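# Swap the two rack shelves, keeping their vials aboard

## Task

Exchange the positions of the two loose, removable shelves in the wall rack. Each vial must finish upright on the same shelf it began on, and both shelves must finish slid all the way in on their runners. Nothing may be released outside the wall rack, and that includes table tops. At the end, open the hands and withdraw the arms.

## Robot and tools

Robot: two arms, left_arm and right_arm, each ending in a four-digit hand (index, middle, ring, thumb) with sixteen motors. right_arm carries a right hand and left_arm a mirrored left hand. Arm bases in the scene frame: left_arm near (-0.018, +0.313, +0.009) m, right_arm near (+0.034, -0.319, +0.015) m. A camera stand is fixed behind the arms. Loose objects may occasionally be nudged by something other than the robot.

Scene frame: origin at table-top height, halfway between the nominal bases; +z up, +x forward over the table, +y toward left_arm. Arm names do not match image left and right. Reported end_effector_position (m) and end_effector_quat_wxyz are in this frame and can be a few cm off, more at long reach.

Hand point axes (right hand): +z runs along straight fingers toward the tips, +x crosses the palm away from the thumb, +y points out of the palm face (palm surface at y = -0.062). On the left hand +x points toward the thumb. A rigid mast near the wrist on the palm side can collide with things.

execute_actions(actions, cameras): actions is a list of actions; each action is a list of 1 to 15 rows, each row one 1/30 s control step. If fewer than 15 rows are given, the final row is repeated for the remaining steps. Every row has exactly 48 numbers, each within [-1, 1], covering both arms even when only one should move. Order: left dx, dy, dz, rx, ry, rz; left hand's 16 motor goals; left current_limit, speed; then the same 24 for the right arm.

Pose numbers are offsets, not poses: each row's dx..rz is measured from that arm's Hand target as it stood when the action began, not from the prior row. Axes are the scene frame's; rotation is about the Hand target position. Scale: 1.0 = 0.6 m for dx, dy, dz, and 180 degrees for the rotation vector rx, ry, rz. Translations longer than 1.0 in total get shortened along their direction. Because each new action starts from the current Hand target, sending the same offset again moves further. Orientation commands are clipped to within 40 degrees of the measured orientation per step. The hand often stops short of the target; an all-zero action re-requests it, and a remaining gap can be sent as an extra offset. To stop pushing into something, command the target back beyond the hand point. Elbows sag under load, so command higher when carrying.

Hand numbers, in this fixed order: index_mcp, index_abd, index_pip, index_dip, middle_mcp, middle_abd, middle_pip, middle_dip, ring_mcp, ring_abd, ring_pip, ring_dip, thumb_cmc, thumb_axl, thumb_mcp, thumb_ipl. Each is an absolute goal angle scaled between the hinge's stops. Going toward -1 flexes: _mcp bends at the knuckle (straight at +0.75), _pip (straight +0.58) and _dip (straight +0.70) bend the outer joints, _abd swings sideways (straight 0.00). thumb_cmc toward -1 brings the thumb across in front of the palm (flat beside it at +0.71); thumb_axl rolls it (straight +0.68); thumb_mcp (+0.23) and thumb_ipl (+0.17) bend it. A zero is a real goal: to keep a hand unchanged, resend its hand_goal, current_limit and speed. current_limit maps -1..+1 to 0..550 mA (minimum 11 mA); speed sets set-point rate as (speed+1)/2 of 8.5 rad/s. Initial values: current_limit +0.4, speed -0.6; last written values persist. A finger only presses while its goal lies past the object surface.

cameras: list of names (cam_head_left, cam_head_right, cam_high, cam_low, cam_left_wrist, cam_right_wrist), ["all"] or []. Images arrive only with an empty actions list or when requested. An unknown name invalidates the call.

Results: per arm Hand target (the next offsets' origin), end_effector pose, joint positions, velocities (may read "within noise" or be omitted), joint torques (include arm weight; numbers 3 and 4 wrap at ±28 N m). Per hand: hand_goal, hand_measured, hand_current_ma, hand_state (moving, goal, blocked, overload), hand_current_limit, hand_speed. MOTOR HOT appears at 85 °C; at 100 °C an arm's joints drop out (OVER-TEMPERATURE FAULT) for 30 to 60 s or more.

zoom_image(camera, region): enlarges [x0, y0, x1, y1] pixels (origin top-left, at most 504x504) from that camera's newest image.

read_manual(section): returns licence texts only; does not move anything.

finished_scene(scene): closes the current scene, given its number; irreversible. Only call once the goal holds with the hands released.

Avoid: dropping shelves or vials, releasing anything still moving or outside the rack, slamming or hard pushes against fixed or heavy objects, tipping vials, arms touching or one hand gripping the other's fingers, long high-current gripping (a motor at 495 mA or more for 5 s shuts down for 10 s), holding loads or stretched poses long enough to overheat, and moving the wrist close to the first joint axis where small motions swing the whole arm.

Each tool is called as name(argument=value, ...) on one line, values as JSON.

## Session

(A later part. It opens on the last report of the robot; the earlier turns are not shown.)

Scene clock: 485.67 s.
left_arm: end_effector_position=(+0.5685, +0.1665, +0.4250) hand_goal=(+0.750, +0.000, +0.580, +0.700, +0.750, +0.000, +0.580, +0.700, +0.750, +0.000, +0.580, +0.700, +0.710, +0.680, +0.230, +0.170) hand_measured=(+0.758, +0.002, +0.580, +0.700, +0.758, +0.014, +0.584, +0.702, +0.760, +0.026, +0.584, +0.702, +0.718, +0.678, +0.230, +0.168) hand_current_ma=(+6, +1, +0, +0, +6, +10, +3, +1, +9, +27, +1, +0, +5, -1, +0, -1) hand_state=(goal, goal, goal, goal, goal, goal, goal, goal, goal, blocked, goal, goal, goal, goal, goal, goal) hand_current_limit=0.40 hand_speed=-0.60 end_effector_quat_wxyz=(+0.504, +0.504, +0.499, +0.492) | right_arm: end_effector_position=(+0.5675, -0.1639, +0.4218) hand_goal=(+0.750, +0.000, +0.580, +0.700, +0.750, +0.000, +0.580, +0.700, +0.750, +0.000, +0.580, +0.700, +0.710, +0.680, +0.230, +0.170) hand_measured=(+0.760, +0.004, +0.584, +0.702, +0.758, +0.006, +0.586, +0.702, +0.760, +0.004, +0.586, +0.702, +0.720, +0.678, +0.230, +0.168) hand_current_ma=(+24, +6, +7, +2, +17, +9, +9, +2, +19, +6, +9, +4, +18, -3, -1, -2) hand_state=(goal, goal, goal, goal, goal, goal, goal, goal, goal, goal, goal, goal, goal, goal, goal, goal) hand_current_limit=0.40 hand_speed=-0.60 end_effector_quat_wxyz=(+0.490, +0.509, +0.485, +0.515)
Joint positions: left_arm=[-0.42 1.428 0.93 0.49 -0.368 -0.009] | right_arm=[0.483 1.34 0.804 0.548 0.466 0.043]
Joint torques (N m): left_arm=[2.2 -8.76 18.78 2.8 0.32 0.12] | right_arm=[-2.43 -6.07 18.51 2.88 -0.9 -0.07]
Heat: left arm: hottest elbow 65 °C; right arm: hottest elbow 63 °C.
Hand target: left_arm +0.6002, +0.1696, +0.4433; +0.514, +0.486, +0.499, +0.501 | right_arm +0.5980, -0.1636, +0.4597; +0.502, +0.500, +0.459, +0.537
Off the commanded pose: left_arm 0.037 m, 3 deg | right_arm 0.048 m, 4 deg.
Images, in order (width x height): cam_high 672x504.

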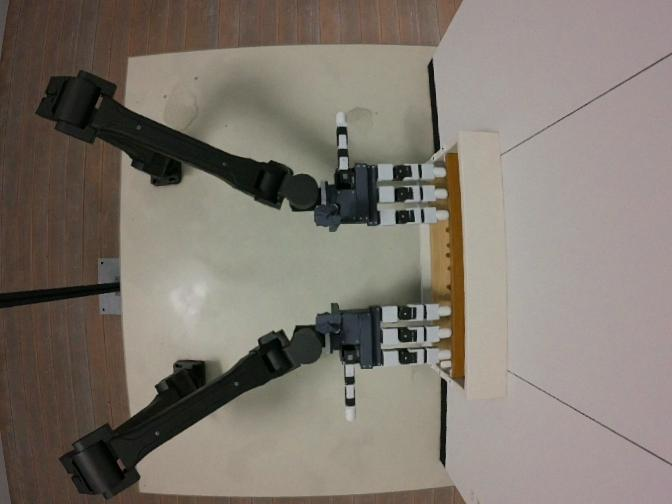

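execute_actions(actions=[[[-0.03,0,0.0,0,0,0,0.75,0,0.58,0.7,0.75,0,0.58,0.7,0.75,0.0,0.58,0.7,0.71,0.68,0.23,0.17,0.4,-0.6,-0.03,0,0,0,0,0,0.75,0,0.58,0.7,0.75,0,0.58,0.7,0.75,0,0.58,0.7,0.71,0.68,0.23,0.17,0.4,-0.6]],[[-0.035,0,0,0,0,0,0.75,0,0.58,0.7,0.75,0,0.58,0.7,0.75,0.0,0.58,0.7,0.71,0.68,0.23,0.17,0.4,-0.6,-0.035,0,0,0,0,0,0.75,0,0.58,0.7,0.75,0,0.58,0.7,0.75,0,0.58,0.7,0.71,0.68,0.23,0.17,0.4,-0.6]],[[-0.035,0,-0.02,0,0,0,0.75,0,0.58,0.7,0.75,0,0.58,0.7,0.75,0.0,0.58,0.7,0.71,0.68,0.23,0.17,0.4,-0.6,-0.035,0,-0.02,0,0,0,0.75,0,0.58,0.7,0.75,0,0.58,0.7,0.75,0,0.58,0.7,0.71,0.68,0.23,0.17,0.4,-0.6]],[[-0.01,0,-0.04,0,0,0,0.75,0,0.58,0.7,0.75,0,0.58,0.7,0.75,0.0,0.58,0.7,0.71,0.68,0.23,0.17,0.4,-0.6,-0.01,0,-0.04,0,0,0,0.75,0,0.58,0.7,0.75,0,0.58,0.7,0.75,0,0.58,0.7,0.71,0.68,0.23,0.17,0.4,-0.6]],[[0,0,-0.045,0,0,0,0.75,0,0.58,0.7,0.75,0,0.58,0.7,0.75,0.0,0.58,0.7,0.71,0.68,0.23,0.17,0.4,-0.6,0,0,-0.045,0,0,0,0.75,0,0.58,0.7,0.75,0,0.58,0.7,0.75,0,0.58,0.7,0.71,0.68,0.23,0.17,0.4,-0.6]]], cameras=["cam_low"])

Scene clock: 490.17 s.
left_arm: end_effector_position=(+0.5347, +0.1744, +0.3830) hand_goal=(+0.750, +0.000, +0.580, +0.700, +0.750, +0.000, +0.580, +0.700, +0.750, +0.000, +0.580, +0.700, +0.710, +0.680, +0.230, +0.170) hand_measured=(+0.760, +0.002, +0.582, +0.700, +0.760, +0.002, +0.584, +0.702, +0.764, +0.002, +0.584, +0.702, +0.718, +0.678, +0.230, +0.168) hand_current_ma=(+8, +1, +1, +0, +9, +1, +3, +1, +13, +1, +2, +0, +5, -1, +0, -1) hand_state=(goal, goal, goal, goal, goal, goal, goal, goal, goal, goal, goal, goal, goal, goal, goal, goal) hand_current_limit=0.40 hand_speed=-0.60 end_effector_quat_wxyz=(+0.510, +0.488, +0.500, +0.502) | right_arm: end_effector_position=(+0.5347, -0.1673, +0.3917) hand_goal=(+0.750, +0.000, +0.580, +0.700, +0.750, +0.000, +0.580, +0.700, +0.750, +0.000, +0.580, +0.700, +0.710, +0.680, +0.230, +0.170) hand_measured=(+0.762, +0.002, +0.584, +0.702, +0.760, +0.002, +0.586, +0.702, +0.760, +0.002, +0.586, +0.702, +0.720, +0.678, +0.230, +0.168) hand_current_ma=(+28, +2, +7, +2, +22, +3, +9, +2, +24, +3, +9, +4, +18, -3, -1, -2) hand_state=(goal, goal, goal, goal, goal, goal, goal, goal, goal, goal, goal, goal, goal, goal, goal, goal) hand_current_limit=0.40 hand_speed=-0.60 end_effector_quat_wxyz=(+0.499, +0.505, +0.464, +0.529)
Joint positions: left_arm=[-0.441 1.435 0.783 0.678 -0.41 -0.009] | right_arm=[0.519 1.352 0.683 0.737 0.515 0.039]
Joint torques (N m): left_arm=[-0.5 -11.63 10.35 3.04 -0.17 0.14] | right_arm=[0.56 -9.41 8.92 3 -0.12 -0.08]
Heat: left arm: hottest elbow 65 °C; right arm: hottest elbow 63 °C.
Hand target: left_arm +0.5342, +0.1697, +0.3805; +0.514, +0.486, +0.499, +0.501 | right_arm +0.5320, -0.1635, +0.3965; +0.502, +0.500, +0.459, +0.537
Off the commanded pose: left_arm 0.005 m, 1 deg | right_arm 0.006 m, 1 deg.
Images, in order (width x height): cam_low 672x504.

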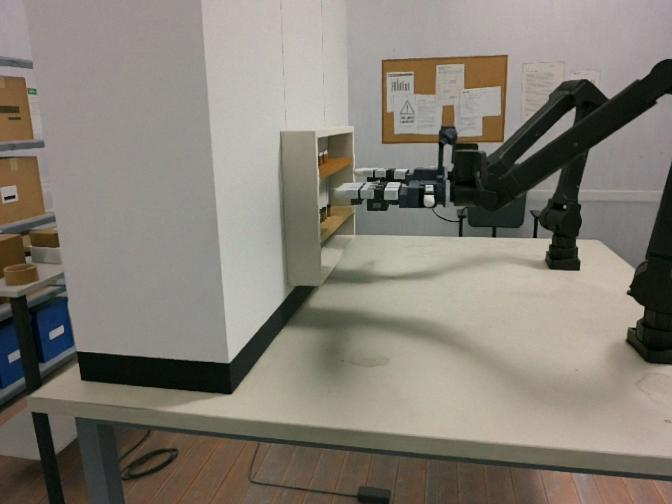

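execute_actions(actions=[[[-0.003,0,-0.044,0,0,0,0.75,0,0.58,0.7,0.75,0,0.58,0.7,0.75,0.0,0.58,0.7,0.71,0.68,0.23,0.17,0.4,-0.6,-0.003,0,-0.045,0,0,0,0.75,0,0.58,0.7,0.75,0,0.58,0.7,0.75,0,0.58,0.7,0.71,0.68,0.23,0.17,0.4,-0.6]],[[0,0,-0.044,0,0,0,0.75,0,0.58,0.7,0.75,0,0.58,0.7,0.75,0.0,0.58,0.7,0.71,0.68,0.23,0.17,0.4,-0.6,0,0,-0.045,0,0,0,0.75,0,0.58,0.7,0.75,0,0.58,0.7,0.75,0,0.58,0.7,0.71,0.68,0.23,0.17,0.4,-0.6]],[[0,0,-0.044,0,0,0,0.75,0,0.58,0.7,0.75,0,0.58,0.7,0.75,0.0,0.58,0.7,0.71,0.68,0.23,0.17,0.4,-0.6,0,0,-0.045,0,0,0,0.75,0,0.58,0.7,0.75,0,0.58,0.7,0.75,0,0.58,0.7,0.71,0.68,0.23,0.17,0.4,-0.6]],[[0,0,-0.036,0,0,0,0.75,0,0.58,0.7,0.75,0,0.58,0.7,0.75,0.0,0.58,0.7,0.71,0.68,0.23,0.17,0.4,-0.6,0,0,-0.045,0,0,0,0.75,0,0.58,0.7,0.75,0,0.58,0.7,0.75,0,0.58,0.7,0.71,0.68,0.23,0.17,0.4,-0.6]]], cameras=["cam_low", "cam_high"])

zoom_image(camera="cam_low", region=[280, 180, 400, 290])

Scene clock: 493.60 s.
left_arm: end_effector_position=(+0.5338, +0.1743, +0.2853) hand_goal=(+0.750, +0.000, +0.580, +0.700, +0.750, +0.000, +0.580, +0.700, +0.750, +0.000, +0.580, +0.700, +0.710, +0.680, +0.230, +0.170) hand_measured=(+0.760, +0.002, +0.582, +0.700, +0.762, +0.002, +0.584, +0.702, +0.764, +0.002, +0.584, +0.702, +0.718, +0.678, +0.230, +0.168) hand_current_ma=(+10, +1, +1, +0, +10, +1, +3, +1, +15, +1, +2, +0, +5, -1, +0, -1) hand_state=(goal, goal, goal, goal, goal, goal, goal, goal, goal, goal, goal, goal, goal, goal, goal, goal) hand_current_limit=0.40 hand_speed=-0.60 end_effector_quat_wxyz=(+0.512, +0.486, +0.499, +0.503) | right_arm: end_effector_position=(+0.5335, -0.1668, +0.2834) hand_goal=(+0.750, +0.000, +0.580, +0.700, +0.750, +0.000, +0.580, +0.700, +0.750, +0.000, +0.580, +0.700, +0.710, +0.680, +0.230, +0.170) hand_measured=(+0.764, +0.002, +0.584, +0.702, +0.762, +0.002, +0.586, +0.702, +0.762, +0.002, +0.586, +0.702, +0.720, +0.678, +0.230, +0.168) hand_current_ma=(+31, +2, +7, +2, +25, +3, +9, +2, +29, +3, +9, +4, +18, -3, -1, -2) hand_state=(goal, goal, goal, goal, goal, goal, goal, goal, goal, goal, goal, goal, goal, goal, goal, goal) hand_current_limit=0.40 hand_speed=-0.60 end_effector_quat_wxyz=(+0.499, +0.505, +0.464, +0.529)
Joint positions: left_arm=[-0.442 1.671 0.695 1.008 -0.412 -0.009] | right_arm=[0.522 1.645 0.586 1.127 0.518 0.038]
Joint torques (N m): left_arm=[-0.44 -12.51 7.8 3.06 -0.16 0.14] | right_arm=[0.44 -11.11 6.32 2.97 -0.12 -0.08]
Heat: left arm: hottest elbow 64 °C; right arm: hottest elbow 63 °C.
Hand target: left_arm +0.5324, +0.1698, +0.2795; +0.514, +0.486, +0.499, +0.501 | right_arm +0.5303, -0.1635, +0.2885; +0.502, +0.500, +0.459, +0.537
Off the commanded pose: left_arm 0.007 m, 0 deg | right_arm 0.007 m, 1 deg.
Images, in order (width x height): cam_high 672x504, cam_low 672x504.

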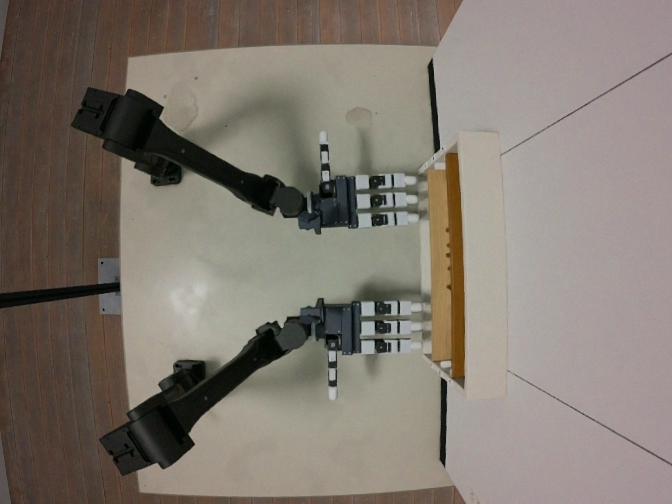

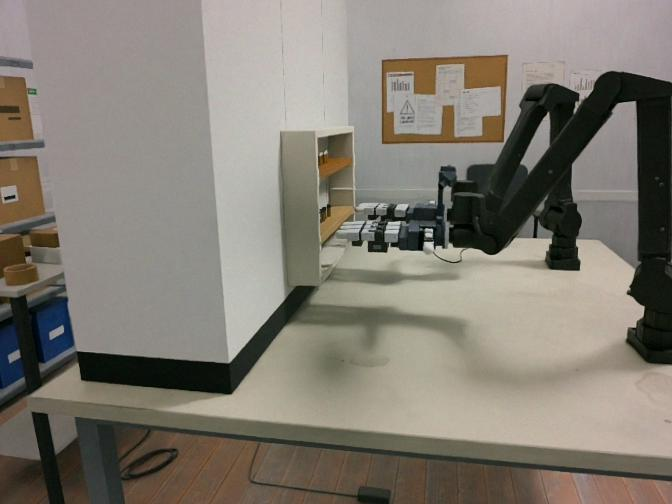

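Scaled by 4.200.

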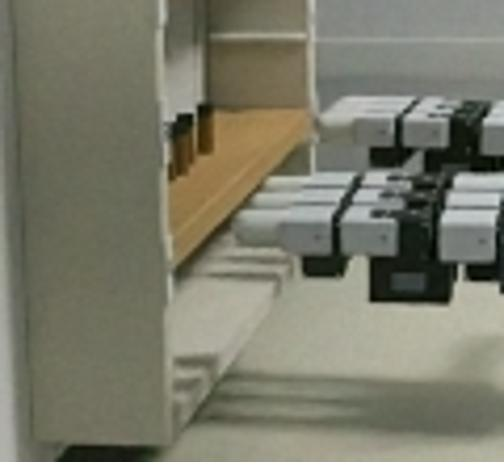

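execute_actions(actions=[[[0.02,0,0,0,0.004,0,0.75,0,0.58,0.7,0.75,0,0.58,0.7,0.75,0.0,0.58,0.7,0.71,0.68,0.23,0.17,0.4,-0.6,0.02,0,0,0,0.004,0,0.75,0,0.58,0.7,0.75,0,0.58,0.7,0.75,0,0.58,0.7,0.71,0.68,0.23,0.17,0.4,-0.6]],[[0.02,0,0,0,0.004,0,0.75,0,0.58,0.7,0.75,0,0.58,0.7,0.75,0.0,0.58,0.7,0.71,0.68,0.23,0.17,0.4,-0.6,0.02,0,0,0,0.004,0,0.75,0,0.58,0.7,0.75,0,0.58,0.7,0.75,0,0.58,0.7,0.71,0.68,0.23,0.17,0.4,-0.6]]], cameras=["cam_low"])

zoom_image(camera="cam_low", region=[280, 180, 400, 290])

Scene clock: 495.50 s.
left_arm: end_effector_position=(+0.5429, +0.1701, +0.2793) hand_goal=(+0.750, +0.000, +0.580, +0.700, +0.750, +0.000, +0.580, +0.700, +0.750, +0.000, +0.580, +0.700, +0.710, +0.680, +0.230, +0.170) hand_measured=(+0.760, +0.002, +0.582, +0.700, +0.762, +0.002, +0.584, +0.702, +0.764, +0.002, +0.584, +0.702, +0.718, +0.678, +0.230, +0.168) hand_current_ma=(+10, +1, +1, +0, +10, +1, +3, +1, +15, +1, +2, +0, +5, -1, +0, -1) hand_state=(goal, goal, goal, goal, goal, goal, goal, goal, goal, goal, goal, goal, goal, goal, goal, goal) hand_current_limit=0.40 hand_speed=-0.60 end_effector_quat_wxyz=(+0.505, +0.497, +0.501, +0.496) | right_arm: end_effector_position=(+0.5407, -0.1662, +0.2765) hand_goal=(+0.750, +0.000, +0.580, +0.700, +0.750, +0.000, +0.580, +0.700, +0.750, +0.000, +0.580, +0.700, +0.710, +0.680, +0.230, +0.170) hand_measured=(+0.764, +0.002, +0.584, +0.702, +0.762, +0.002, +0.586, +0.702, +0.762, +0.002, +0.586, +0.702, +0.720, +0.678, +0.230, +0.168) hand_current_ma=(+31, +2, +7, +2, +25, +3, +9, +2, +29, +2, +9, +4, +18, -3, -1, -2) hand_state=(goal, goal, goal, goal, goal, goal, goal, goal, goal, goal, goal, goal, goal, goal, goal, goal) hand_current_limit=0.40 hand_speed=-0.60 end_effector_quat_wxyz=(+0.494, +0.507, +0.479, +0.520)
Joint positions: left_arm=[-0.44 1.683 0.714 0.973 -0.399 -0.012] | right_arm=[0.51 1.647 0.592 1.086 0.496 0.039]
Joint torques (N m): left_arm=[0.67 -12.16 11.14 1.8 0.09 0.07] | right_arm=[-0.62 -10.29 10.29 1.95 -0.24 0.08]
Heat: left arm: hottest elbow 64 °C; right arm: hottest elbow 62 °C.
Hand target: left_arm +0.5564, +0.1698, +0.2797; +0.508, +0.493, +0.505, +0.495 | right_arm +0.5543, -0.1635, +0.2884; +0.496, +0.506, +0.466, +0.530
Off the commanded pose: left_arm 0.014 m, 1 deg | right_arm 0.018 m, 2 deg.
Images, in order (width x height): cam_low 672x504.

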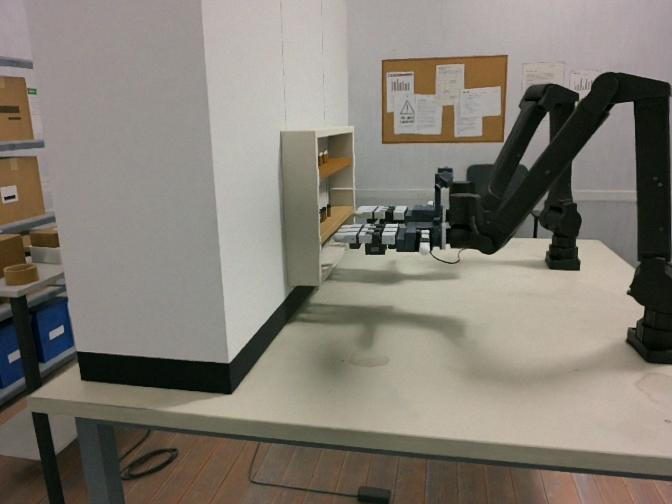

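Scaled by 4.200.

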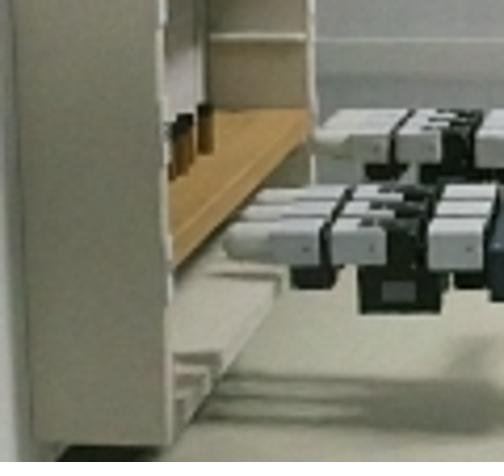

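execute_actions(actions=[[[0.015,0,0.006,0,0,0,0.75,0,0.58,0.7,0.75,0,0.58,0.7,0.75,0.0,0.58,0.7,0.71,0.68,0.23,0.17,0.4,-0.6,0.015,0,0.008,0,0.001,0,0.75,0,0.58,0.7,0.75,0,0.58,0.7,0.75,0,0.58,0.7,0.71,0.68,0.23,0.17,0.4,-0.6]],[[0.012,0,0.006,0,0,0,0.75,0,0.58,0.7,0.75,0,0.58,0.7,0.75,0.0,0.58,0.7,0.71,0.68,0.23,0.17,0.4,-0.6,0.012,0,0.008,0,0.001,0,0.75,0,0.58,0.7,0.75,0,0.58,0.7,0.75,0,0.58,0.7,0.71,0.68,0.23,0.17,0.4,-0.6]]], cameras=["cam_low", "cam_high"])

zoom_image(camera="cam_low", region=[280, 180, 400, 290])

zoom_image(camera="cam_high", region=[390, 120, 530, 410])

Scene clock: 497.63 s.
left_arm: end_effector_position=(+0.5586, +0.1694, +0.2872) hand_goal=(+0.750, +0.000, +0.580, +0.700, +0.750, +0.000, +0.580, +0.700, +0.750, +0.000, +0.580, +0.700, +0.710, +0.680, +0.230, +0.170) hand_measured=(+0.760, +0.002, +0.582, +0.700, +0.762, +0.002, +0.584, +0.702, +0.764, +0.002, +0.584, +0.702, +0.718, +0.678, +0.230, +0.168) hand_current_ma=(+10, +1, +1, +0, +10, +1, +3, +1, +15, +1, +2, +0, +5, -1, +0, -1) hand_state=(goal, goal, goal, goal, goal, goal, goal, goal, goal, goal, goal, goal, goal, goal, goal, goal) hand_current_limit=0.40 hand_speed=-0.60 end_effector_quat_wxyz=(+0.506, +0.497, +0.501, +0.496) | right_arm: end_effector_position=(+0.5575, -0.1647, +0.2817) hand_goal=(+0.750, +0.000, +0.580, +0.700, +0.750, +0.000, +0.580, +0.700, +0.750, +0.000, +0.580, +0.700, +0.710, +0.680, +0.230, +0.170) hand_measured=(+0.764, +0.002, +0.584, +0.702, +0.762, +0.002, +0.586, +0.702, +0.762, +0.002, +0.586, +0.702, +0.720, +0.678, +0.230, +0.168) hand_current_ma=(+31, +2, +7, +2, +25, +3, +9, +2, +29, +2, +9, +4, +18, -3, -1, -2) hand_state=(goal, goal, goal, goal, goal, goal, goal, goal, goal, goal, goal, goal, goal, goal, goal, goal) hand_current_limit=0.40 hand_speed=-0.60 end_effector_quat_wxyz=(+0.491, +0.509, +0.483, +0.516)
Joint positions: left_arm=[-0.427 1.691 0.76 0.936 -0.385 -0.012] | right_arm=[0.494 1.647 0.635 1.028 0.479 0.044]
Joint torques (N m): left_arm=[0.85 -12.57 11.51 1.8 0.08 0.07] | right_arm=[-0.91 -11.34 10.56 1.96 -0.22 0.08]
Heat: left arm: hottest elbow 63 °C; right arm: hottest elbow 62 °C.
Hand target: left_arm +0.5726, +0.1697, +0.2867; +0.508, +0.493, +0.505, +0.495 | right_arm +0.5704, -0.1635, +0.2981; +0.494, +0.508, +0.467, +0.529
Off the commanded pose: left_arm 0.014 m, 1 deg | right_arm 0.021 m, 2 deg.
Images, in order (width x height): cam_high 672x504, cam_low 672x504.

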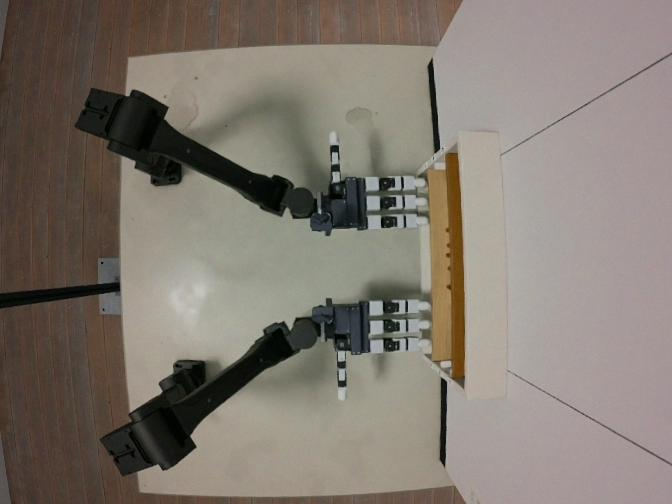

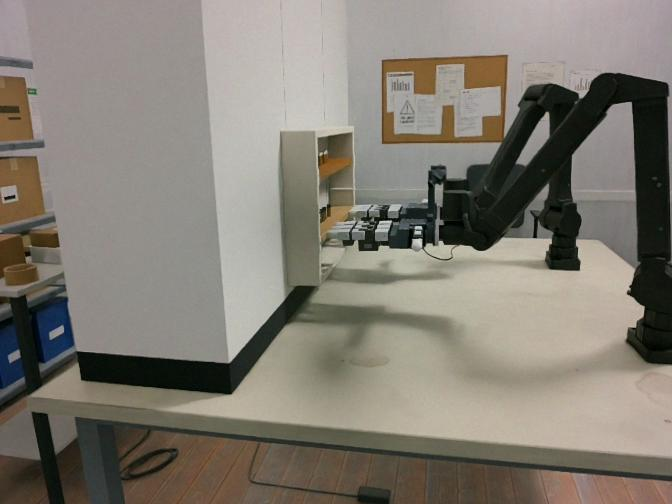

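Scaled by 4.200.

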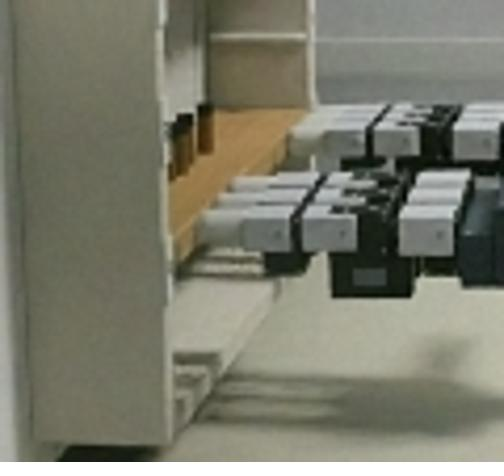

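Scaled by 1.738.

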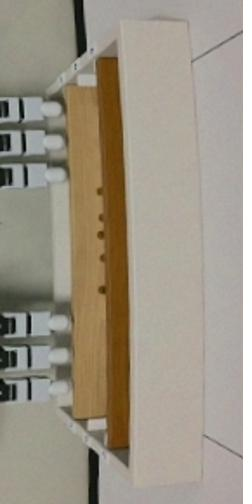

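execute_actions(actions=[[[0.0,0,-0.014,0,0,0,0.75,0,0.58,0.7,0.75,0,0.58,0.7,0.75,0.0,0.58,0.7,0.71,0.68,0.23,0.17,0.4,-0.6,0.0,0,-0.010,0,-0.001,0,0.75,0,0.58,0.7,0.75,0,0.58,0.7,0.75,0,0.58,0.7,0.71,0.68,0.23,0.17,0.4,-0.6]],[[0.004,0,-0.003,0,-0.001,0,0.75,0,0.58,0.7,0.75,0,0.58,0.7,0.75,0.0,0.58,0.7,0.71,0.68,0.23,0.17,0.4,-0.6,0.006,0,-0.0,0,-0.001,0,0.75,0,0.58,0.7,0.75,0,0.58,0.7,0.75,0,0.58,0.7,0.71,0.68,0.23,0.17,0.4,-0.6]]], cameras=["cam_low", "cam_high"])

zoom_image(camera="cam_low", region=[280, 180, 400, 290])

zoom_image(camera="cam_high", region=[390, 120, 530, 410])

Scene clock: 499.63 s.
left_arm: end_effector_position=(+0.5629, +0.1680, +0.2700) hand_goal=(+0.750, +0.000, +0.580, +0.700, +0.750, +0.000, +0.580, +0.700, +0.750, +0.000, +0.580, +0.700, +0.710, +0.680, +0.230, +0.170) hand_measured=(+0.760, +0.002, +0.582, +0.700, +0.762, +0.002, +0.584, +0.702, +0.764, +0.002, +0.584, +0.702, +0.718, +0.678, +0.230, +0.168) hand_current_ma=(+10, +1, +1, +0, +10, +1, +3, +1, +15, +1, +2, +0, +5, -1, +0, -1) hand_state=(goal, goal, goal, goal, goal, goal, goal, goal, goal, goal, goal, goal, goal, goal, goal, goal) hand_current_limit=0.40 hand_speed=-0.60 end_effector_quat_wxyz=(+0.497, +0.506, +0.505, +0.492) | right_arm: end_effector_position=(+0.5618, -0.1643, +0.2739) hand_goal=(+0.750, +0.000, +0.580, +0.700, +0.750, +0.000, +0.580, +0.700, +0.750, +0.000, +0.580, +0.700, +0.710, +0.680, +0.230, +0.170) hand_measured=(+0.764, +0.002, +0.584, +0.702, +0.762, +0.002, +0.586, +0.702, +0.762, +0.002, +0.586, +0.702, +0.720, +0.678, +0.230, +0.168) hand_current_ma=(+31, +2, +7, +2, +25, +3, +9, +2, +29, +2, +9, +4, +18, -3, -1, -2) hand_state=(goal, goal, goal, goal, goal, goal, goal, goal, goal, goal, goal, goal, goal, goal, goal, goal) hand_current_limit=0.40 hand_speed=-0.60 end_effector_quat_wxyz=(+0.489, +0.511, +0.488, +0.511)
Joint positions: left_arm=[-0.426 1.722 0.761 0.938 -0.383 -0.012] | right_arm=[0.49 1.667 0.641 1.028 0.474 0.044]
Joint torques (N m): left_arm=[0.85 -12.69 11.36 3.06 0.08 0.08] | right_arm=[-0.79 -10.7 10.61 3.06 -0.24 0.04]
Heat: left arm: hottest elbow 63 °C; right arm: hottest elbow 62 °C.
Hand target: left_arm +0.5750, +0.1697, +0.2767; +0.509, +0.492, +0.504, +0.495 | right_arm +0.5740, -0.1634, +0.2920; +0.496, +0.506, +0.466, +0.530
Off the commanded pose: left_arm 0.014 m, 2 deg | right_arm 0.022 m, 3 deg.
Images, in order (width x height): cam_high 672x504, cam_low 672x504.

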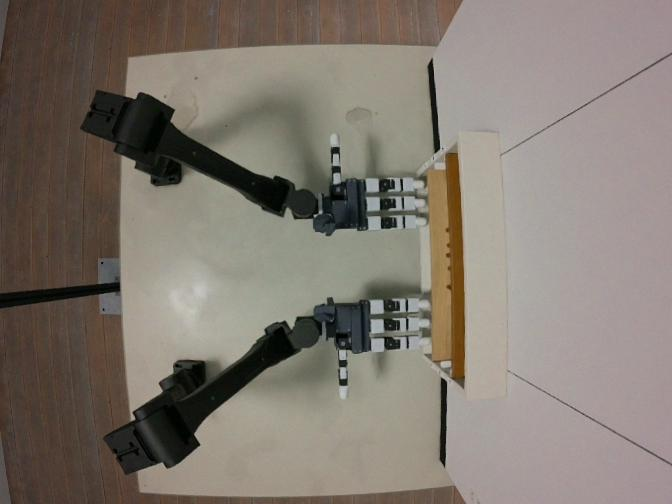

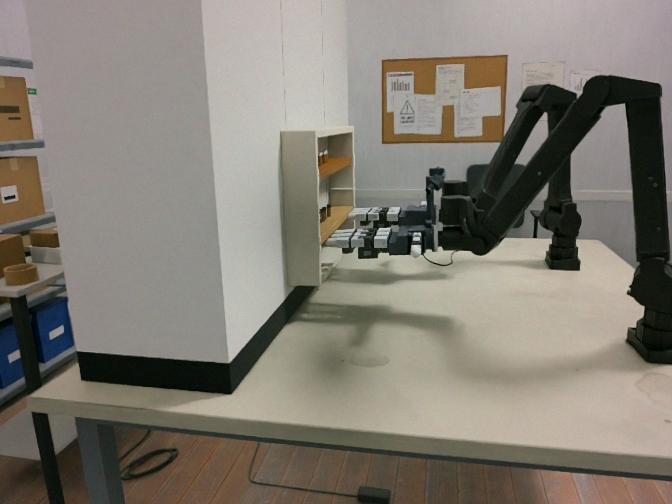

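Scaled by 4.200.

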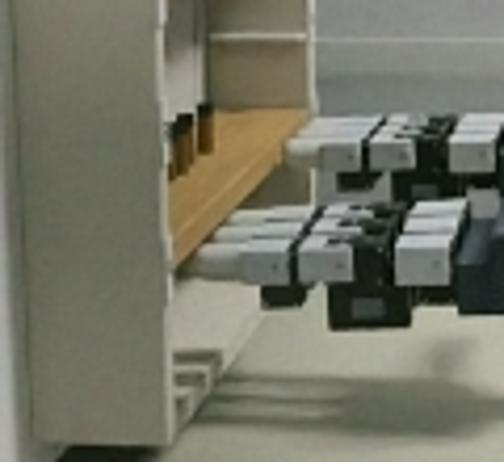

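Scaled by 1.738.

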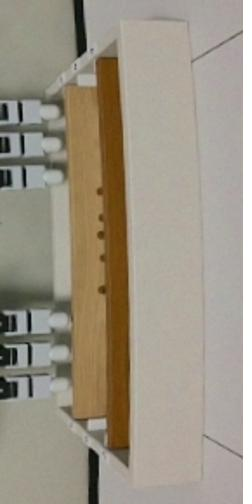

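execute_actions(actions=[[[0.0,0,0.012,0,-0.004,0,0.75,0,0.58,0.7,0.75,0,0.58,0.7,0.75,0.0,0.58,0.7,0.71,0.68,0.23,0.17,0.4,-0.6,0.008,0,0.001,0,-0.001,0,0.75,0,0.58,0.7,0.75,0,0.58,0.7,0.75,0,0.58,0.7,0.71,0.68,0.23,0.17,0.4,-0.6]],[[0.004,0,0.004,0,-0.001,0,0.75,0,0.58,0.7,0.75,0,0.58,0.7,0.75,0.0,0.58,0.7,0.71,0.68,0.23,0.17,0.4,-0.6,0.008,0,0.001,0,0,0,0.75,0,0.58,0.7,0.75,0,0.58,0.7,0.75,0,0.58,0.7,0.71,0.68,0.23,0.17,0.4,-0.6]]], cameras=["cam_high"])

zoom_image(camera="cam_high", region=[390, 120, 530, 410])

Scene clock: 501.83 s.
left_arm: end_effector_position=(+0.5664, +0.1683, +0.2761) hand_goal=(+0.750, +0.000, +0.580, +0.700, +0.750, +0.000, +0.580, +0.700, +0.750, +0.000, +0.580, +0.700, +0.710, +0.680, +0.230, +0.170) hand_measured=(+0.760, +0.002, +0.582, +0.700, +0.762, +0.002, +0.584, +0.702, +0.764, +0.002, +0.584, +0.702, +0.718, +0.678, +0.230, +0.168) hand_current_ma=(+10, +1, +1, +0, +10, +1, +3, +1, +15, +1, +2, +0, +5, -1, +0, -1) hand_state=(goal, goal, goal, goal, goal, goal, goal, goal, goal, goal, goal, goal, goal, goal, goal, goal) hand_current_limit=0.40 hand_speed=-0.60 end_effector_quat_wxyz=(+0.501, +0.502, +0.503, +0.494) | right_arm: end_effector_position=(+0.5681, -0.1641, +0.2743) hand_goal=(+0.750, +0.000, +0.580, +0.700, +0.750, +0.000, +0.580, +0.700, +0.750, +0.000, +0.580, +0.700, +0.710, +0.680, +0.230, +0.170) hand_measured=(+0.762, +0.000, +0.582, +0.702, +0.760, +0.002, +0.584, +0.702, +0.762, +0.002, +0.586, +0.702, +0.720, +0.678, +0.230, +0.168) hand_current_ma=(+29, +0, +3, +2, +24, +2, +6, +2, +29, +2, +9, +4, +18, -3, -1, -2) hand_state=(goal, goal, goal, goal, goal, goal, goal, goal, goal, goal, goal, goal, goal, goal, goal, goal) hand_current_limit=0.40 hand_speed=-0.60 end_effector_quat_wxyz=(+0.490, +0.510, +0.487, +0.513)
Joint positions: left_arm=[-0.422 1.722 0.774 0.938 -0.38 -0.012] | right_arm=[0.483 1.679 0.657 1.028 0.466 0.044]
Joint torques (N m): left_arm=[0.97 -13.39 11.37 2.96 0.08 0.14] | right_arm=[-1.08 -10.81 11.33 2.84 -0.3 0.03]
Heat: left arm: hottest elbow 62 °C; right arm: hottest elbow 61 °C.
Hand target: left_arm +0.5774, +0.1698, +0.2863; +0.512, +0.488, +0.500, +0.499 | right_arm +0.5837, -0.1635, +0.2933; +0.497, +0.505, +0.465, +0.531
Off the commanded pose: left_arm 0.015 m, 2 deg | right_arm 0.025 m, 3 deg.
Images, in order (width x height): cam_high 672x504.

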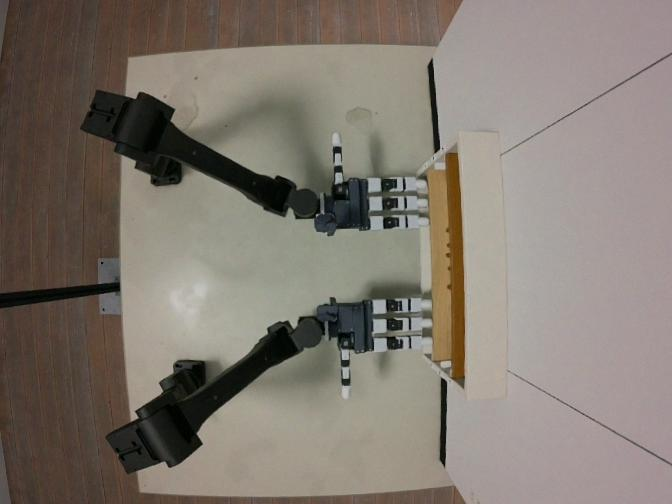

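Scaled by 1.738.

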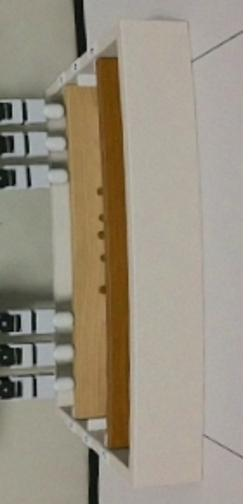

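execute_actions(actions=[[[0.005,0,0.001,0,0,0,0.75,0,0.58,0.7,0.75,0,0.58,0.7,0.75,0.0,0.58,0.7,0.71,0.68,0.23,0.17,0.4,-0.6,0.006,0,0,0,0,0,0.75,0,0.58,0.7,0.75,0,0.58,0.7,0.75,0,0.58,0.7,0.71,0.68,0.23,0.17,0.4,-0.6]],[[0.005,0,0.001,0,0,0,0.75,0,0.58,0.7,0.75,0,0.58,0.7,0.75,0.0,0.58,0.7,0.71,0.68,0.23,0.17,0.4,-0.6,0.006,0,0,0,0,0,0.75,0,0.58,0.7,0.75,0,0.58,0.7,0.75,0,0.58,0.7,0.71,0.68,0.23,0.17,0.4,-0.6]],[[0.005,0,0.001,0,0,0,0.75,0,0.58,0.7,0.75,0,0.58,0.7,0.75,0.0,0.58,0.7,0.71,0.68,0.23,0.17,0.4,-0.6,0.006,0,0,0,0,0,0.75,0,0.58,0.7,0.75,0,0.58,0.7,0.75,0,0.58,0.7,0.71,0.68,0.23,0.17,0.4,-0.6]]], cameras=["cam_high"])

zoom_image(camera="cam_high", region=[390, 120, 530, 410])

Scene clock: 504.53 s.
left_arm: end_effector_position=(+0.5680, +0.1680, +0.2783) hand_goal=(+0.750, +0.000, +0.580, +0.700, +0.750, +0.000, +0.580, +0.700, +0.750, +0.000, +0.580, +0.700, +0.710, +0.680, +0.230, +0.170) hand_measured=(+0.760, +0.002, +0.582, +0.700, +0.762, +0.002, +0.584, +0.702, +0.766, +0.008, +0.586, +0.702, +0.718, +0.678, +0.230, +0.168) hand_current_ma=(+10, +1, +1, +0, +10, +1, +3, +1, +18, +4, +3, +0, +5, -1, +0, -1) hand_state=(goal, goal, goal, goal, goal, goal, goal, goal, goal, goal, goal, goal, goal, goal, goal, goal) hand_current_limit=0.40 hand_speed=-0.60 end_effector_quat_wxyz=(+0.504, +0.501, +0.501, +0.494) | right_arm: end_effector_position=(+0.5689, -0.1638, +0.2717) hand_goal=(+0.750, +0.000, +0.580, +0.700, +0.750, +0.000, +0.580, +0.700, +0.750, +0.000, +0.580, +0.700, +0.710, +0.680, +0.230, +0.170) hand_measured=(+0.750, +0.000, +0.578, +0.698, +0.750, +0.002, +0.576, +0.698, +0.762, +0.002, +0.586, +0.702, +0.720, +0.678, +0.230, +0.168) hand_current_ma=(+0, +0, -3, -3, +0, +2, -5, -2, +29, +2, +9, +4, +18, -3, -1, -2) hand_state=(goal, goal, goal, goal, goal, goal, goal, goal, goal, goal, goal, goal, goal, goal, goal, goal) hand_current_limit=0.40 hand_speed=-0.60 end_effector_quat_wxyz=(+0.489, +0.510, +0.489, +0.512)
Joint positions: left_arm=[-0.42 1.723 0.78 0.938 -0.373 -0.012] | right_arm=[0.482 1.685 0.658 1.028 0.463 0.044]
Joint torques (N m): left_arm=[1.14 -12.69 12.97 2.36 0.11 0.13] | right_arm=[-2.02 -9.99 13.23 2.45 -0.62 0.03]
Heat: left arm: hottest elbow 62 °C; right arm: hottest elbow 61 °C.
Hand target: left_arm +0.5864, +0.1697, +0.2880; +0.512, +0.488, +0.500, +0.499 | right_arm +0.5945, -0.1635, +0.2931; +0.496, +0.505, +0.465, +0.531
Off the commanded pose: left_arm 0.021 m, 2 deg | right_arm 0.033 m, 4 deg.
Images, in order (width x height): cam_high 672x504.

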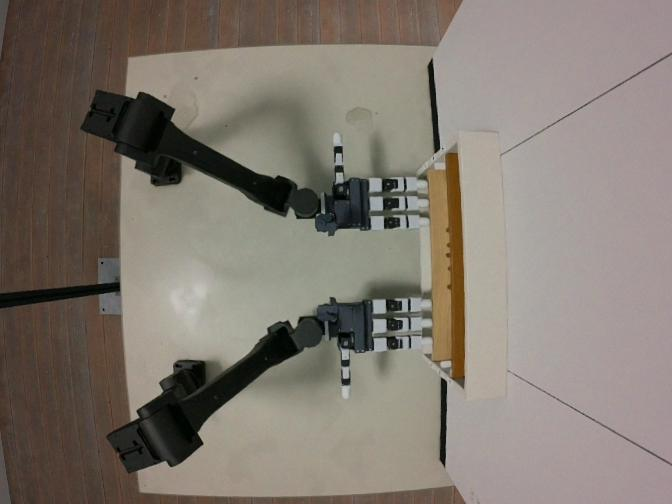

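Scaled by 1.738.

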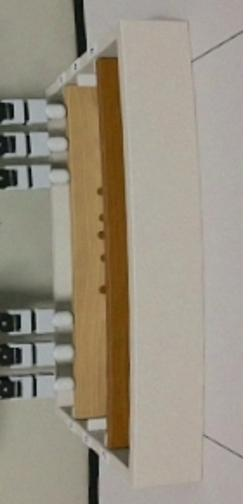

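execute_actions(actions=[[[-0.03,0,0.0,0,0,0,0.75,0,0.58,0.7,0.75,0,0.58,0.7,0.75,0.0,0.58,0.7,0.71,0.68,0.23,0.17,0.4,-0.6,-0.03,0,0,0,0,0,0.75,0,0.58,0.7,0.75,0,0.58,0.7,0.75,0,0.58,0.7,0.71,0.68,0.23,0.17,0.4,-0.6]],[[-0.04,0,0,0,0,0,0.75,0,0.58,0.7,0.75,0,0.58,0.7,0.75,0.0,0.58,0.7,0.71,0.68,0.23,0.17,0.4,-0.6,-0.04,0,0,0,0,0,0.75,0,0.58,0.7,0.75,0,0.58,0.7,0.75,0,0.58,0.7,0.71,0.68,0.23,0.17,0.4,-0.6]],[[-0.045,0,0,0,0,0,0.75,0,0.58,0.7,0.75,0,0.58,0.7,0.75,0.0,0.58,0.7,0.71,0.68,0.23,0.17,0.4,-0.6,-0.045,0,0,0,0,0,0.75,0,0.58,0.7,0.75,0,0.58,0.7,0.75,0,0.58,0.7,0.71,0.68,0.23,0.17,0.4,-0.6]],[[-0.045,0,0,0,0,0,0.75,0,0.58,0.7,0.75,0,0.58,0.7,0.75,0.0,0.58,0.7,0.71,0.68,0.23,0.17,0.4,-0.6,-0.045,0,0,0,0,0,0.75,0,0.58,0.7,0.75,0,0.58,0.7,0.75,0,0.58,0.7,0.71,0.68,0.23,0.17,0.4,-0.6]]], cameras=["cam_high", "cam_low", "cam_head_left"])

zoom_image(camera="cam_high", region=[390, 120, 530, 410])

zoom_image(camera="cam_head_left", region=[180, 10, 460, 170])

Scene clock: 508.73 s.
left_arm: end_effector_position=(+0.4925, +0.1716, +0.2831) hand_goal=(+0.750, +0.000, +0.580, +0.700, +0.750, +0.000, +0.580, +0.700, +0.750, +0.000, +0.580, +0.700, +0.710, +0.680, +0.230, +0.170) hand_measured=(+0.760, +0.002, +0.582, +0.700, +0.762, +0.002, +0.584, +0.702, +0.766, +0.002, +0.586, +0.702, +0.718, +0.678, +0.230, +0.168) hand_current_ma=(+10, +0, +1, +0, +10, +1, +3, +1, +18, +1, +3, +0, +5, -1, +0, -1) hand_state=(goal, goal, goal, goal, goal, goal, goal, goal, goal, goal, goal, goal, goal, goal, goal, goal) hand_current_limit=0.40 hand_speed=-0.60 end_effector_quat_wxyz=(+0.505, +0.494, +0.503, +0.498) | right_arm: end_effector_position=(+0.5030, -0.1630, +0.2779) hand_goal=(+0.750, +0.000, +0.580, +0.700, +0.750, +0.000, +0.580, +0.700, +0.750, +0.000, +0.580, +0.700, +0.710, +0.680, +0.230, +0.170) hand_measured=(+0.758, -0.002, +0.580, +0.698, +0.758, +0.000, +0.580, +0.698, +0.762, +0.002, +0.586, +0.702, +0.720, +0.678, +0.230, +0.168) hand_current_ma=(+18, -2, +0, -3, +15, -1, +0, -2, +29, +1, +9, +4, +18, -3, -1, -2) hand_state=(goal, goal, goal, goal, goal, goal, goal, goal, goal, goal, goal, goal, goal, goal, goal, goal) hand_current_limit=0.40 hand_speed=-0.60 end_effector_quat_wxyz=(+0.493, +0.511, +0.479, +0.516)
Joint positions: left_arm=[-0.492 1.584 0.588 1.003 -0.458 -0.012] | right_arm=[0.573 1.576 0.508 1.091 0.565 0.044]
Joint torques (N m): left_arm=[-0.26 -12.22 7.92 2.95 -0.16 0.16] | right_arm=[0.09 -11.63 6.32 2.92 -0.05 -0.04]
Heat: left arm: hottest elbow 61 °C; right arm: hottest elbow 61 °C.
Hand target: left_arm +0.4904, +0.1696, +0.2881; +0.513, +0.488, +0.500, +0.499 | right_arm +0.4984, -0.1634, +0.2933; +0.497, +0.505, +0.465, +0.531
Off the commanded pose: left_arm 0.006 m, 1 deg | right_arm 0.016 m, 2 deg.
Images, in order (width x height): cam_head_left 672x504, cam_high 672x504, cam_low 672x504.

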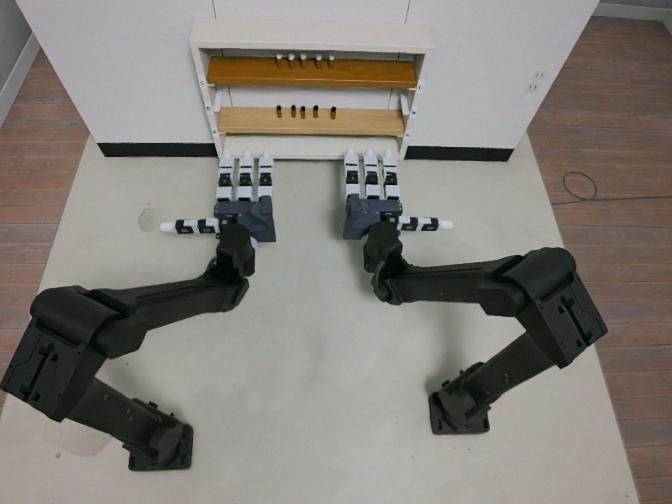

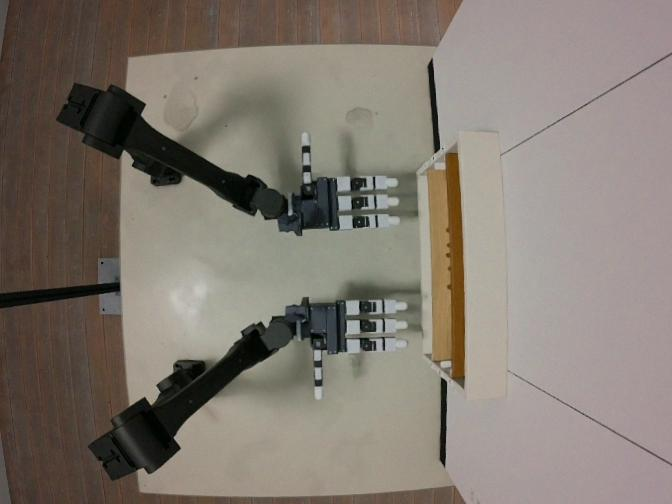

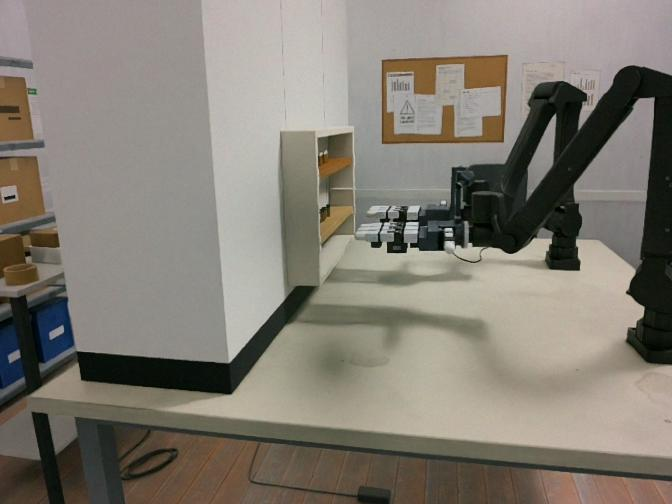

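Scaled by 1.738.

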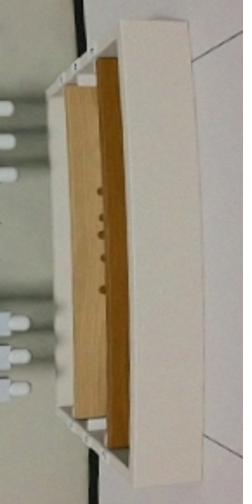

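Scaled by 1.800.

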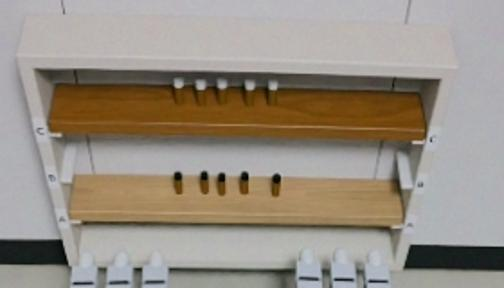

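finished_scene(scene=2)

The scene is finished: the task was done.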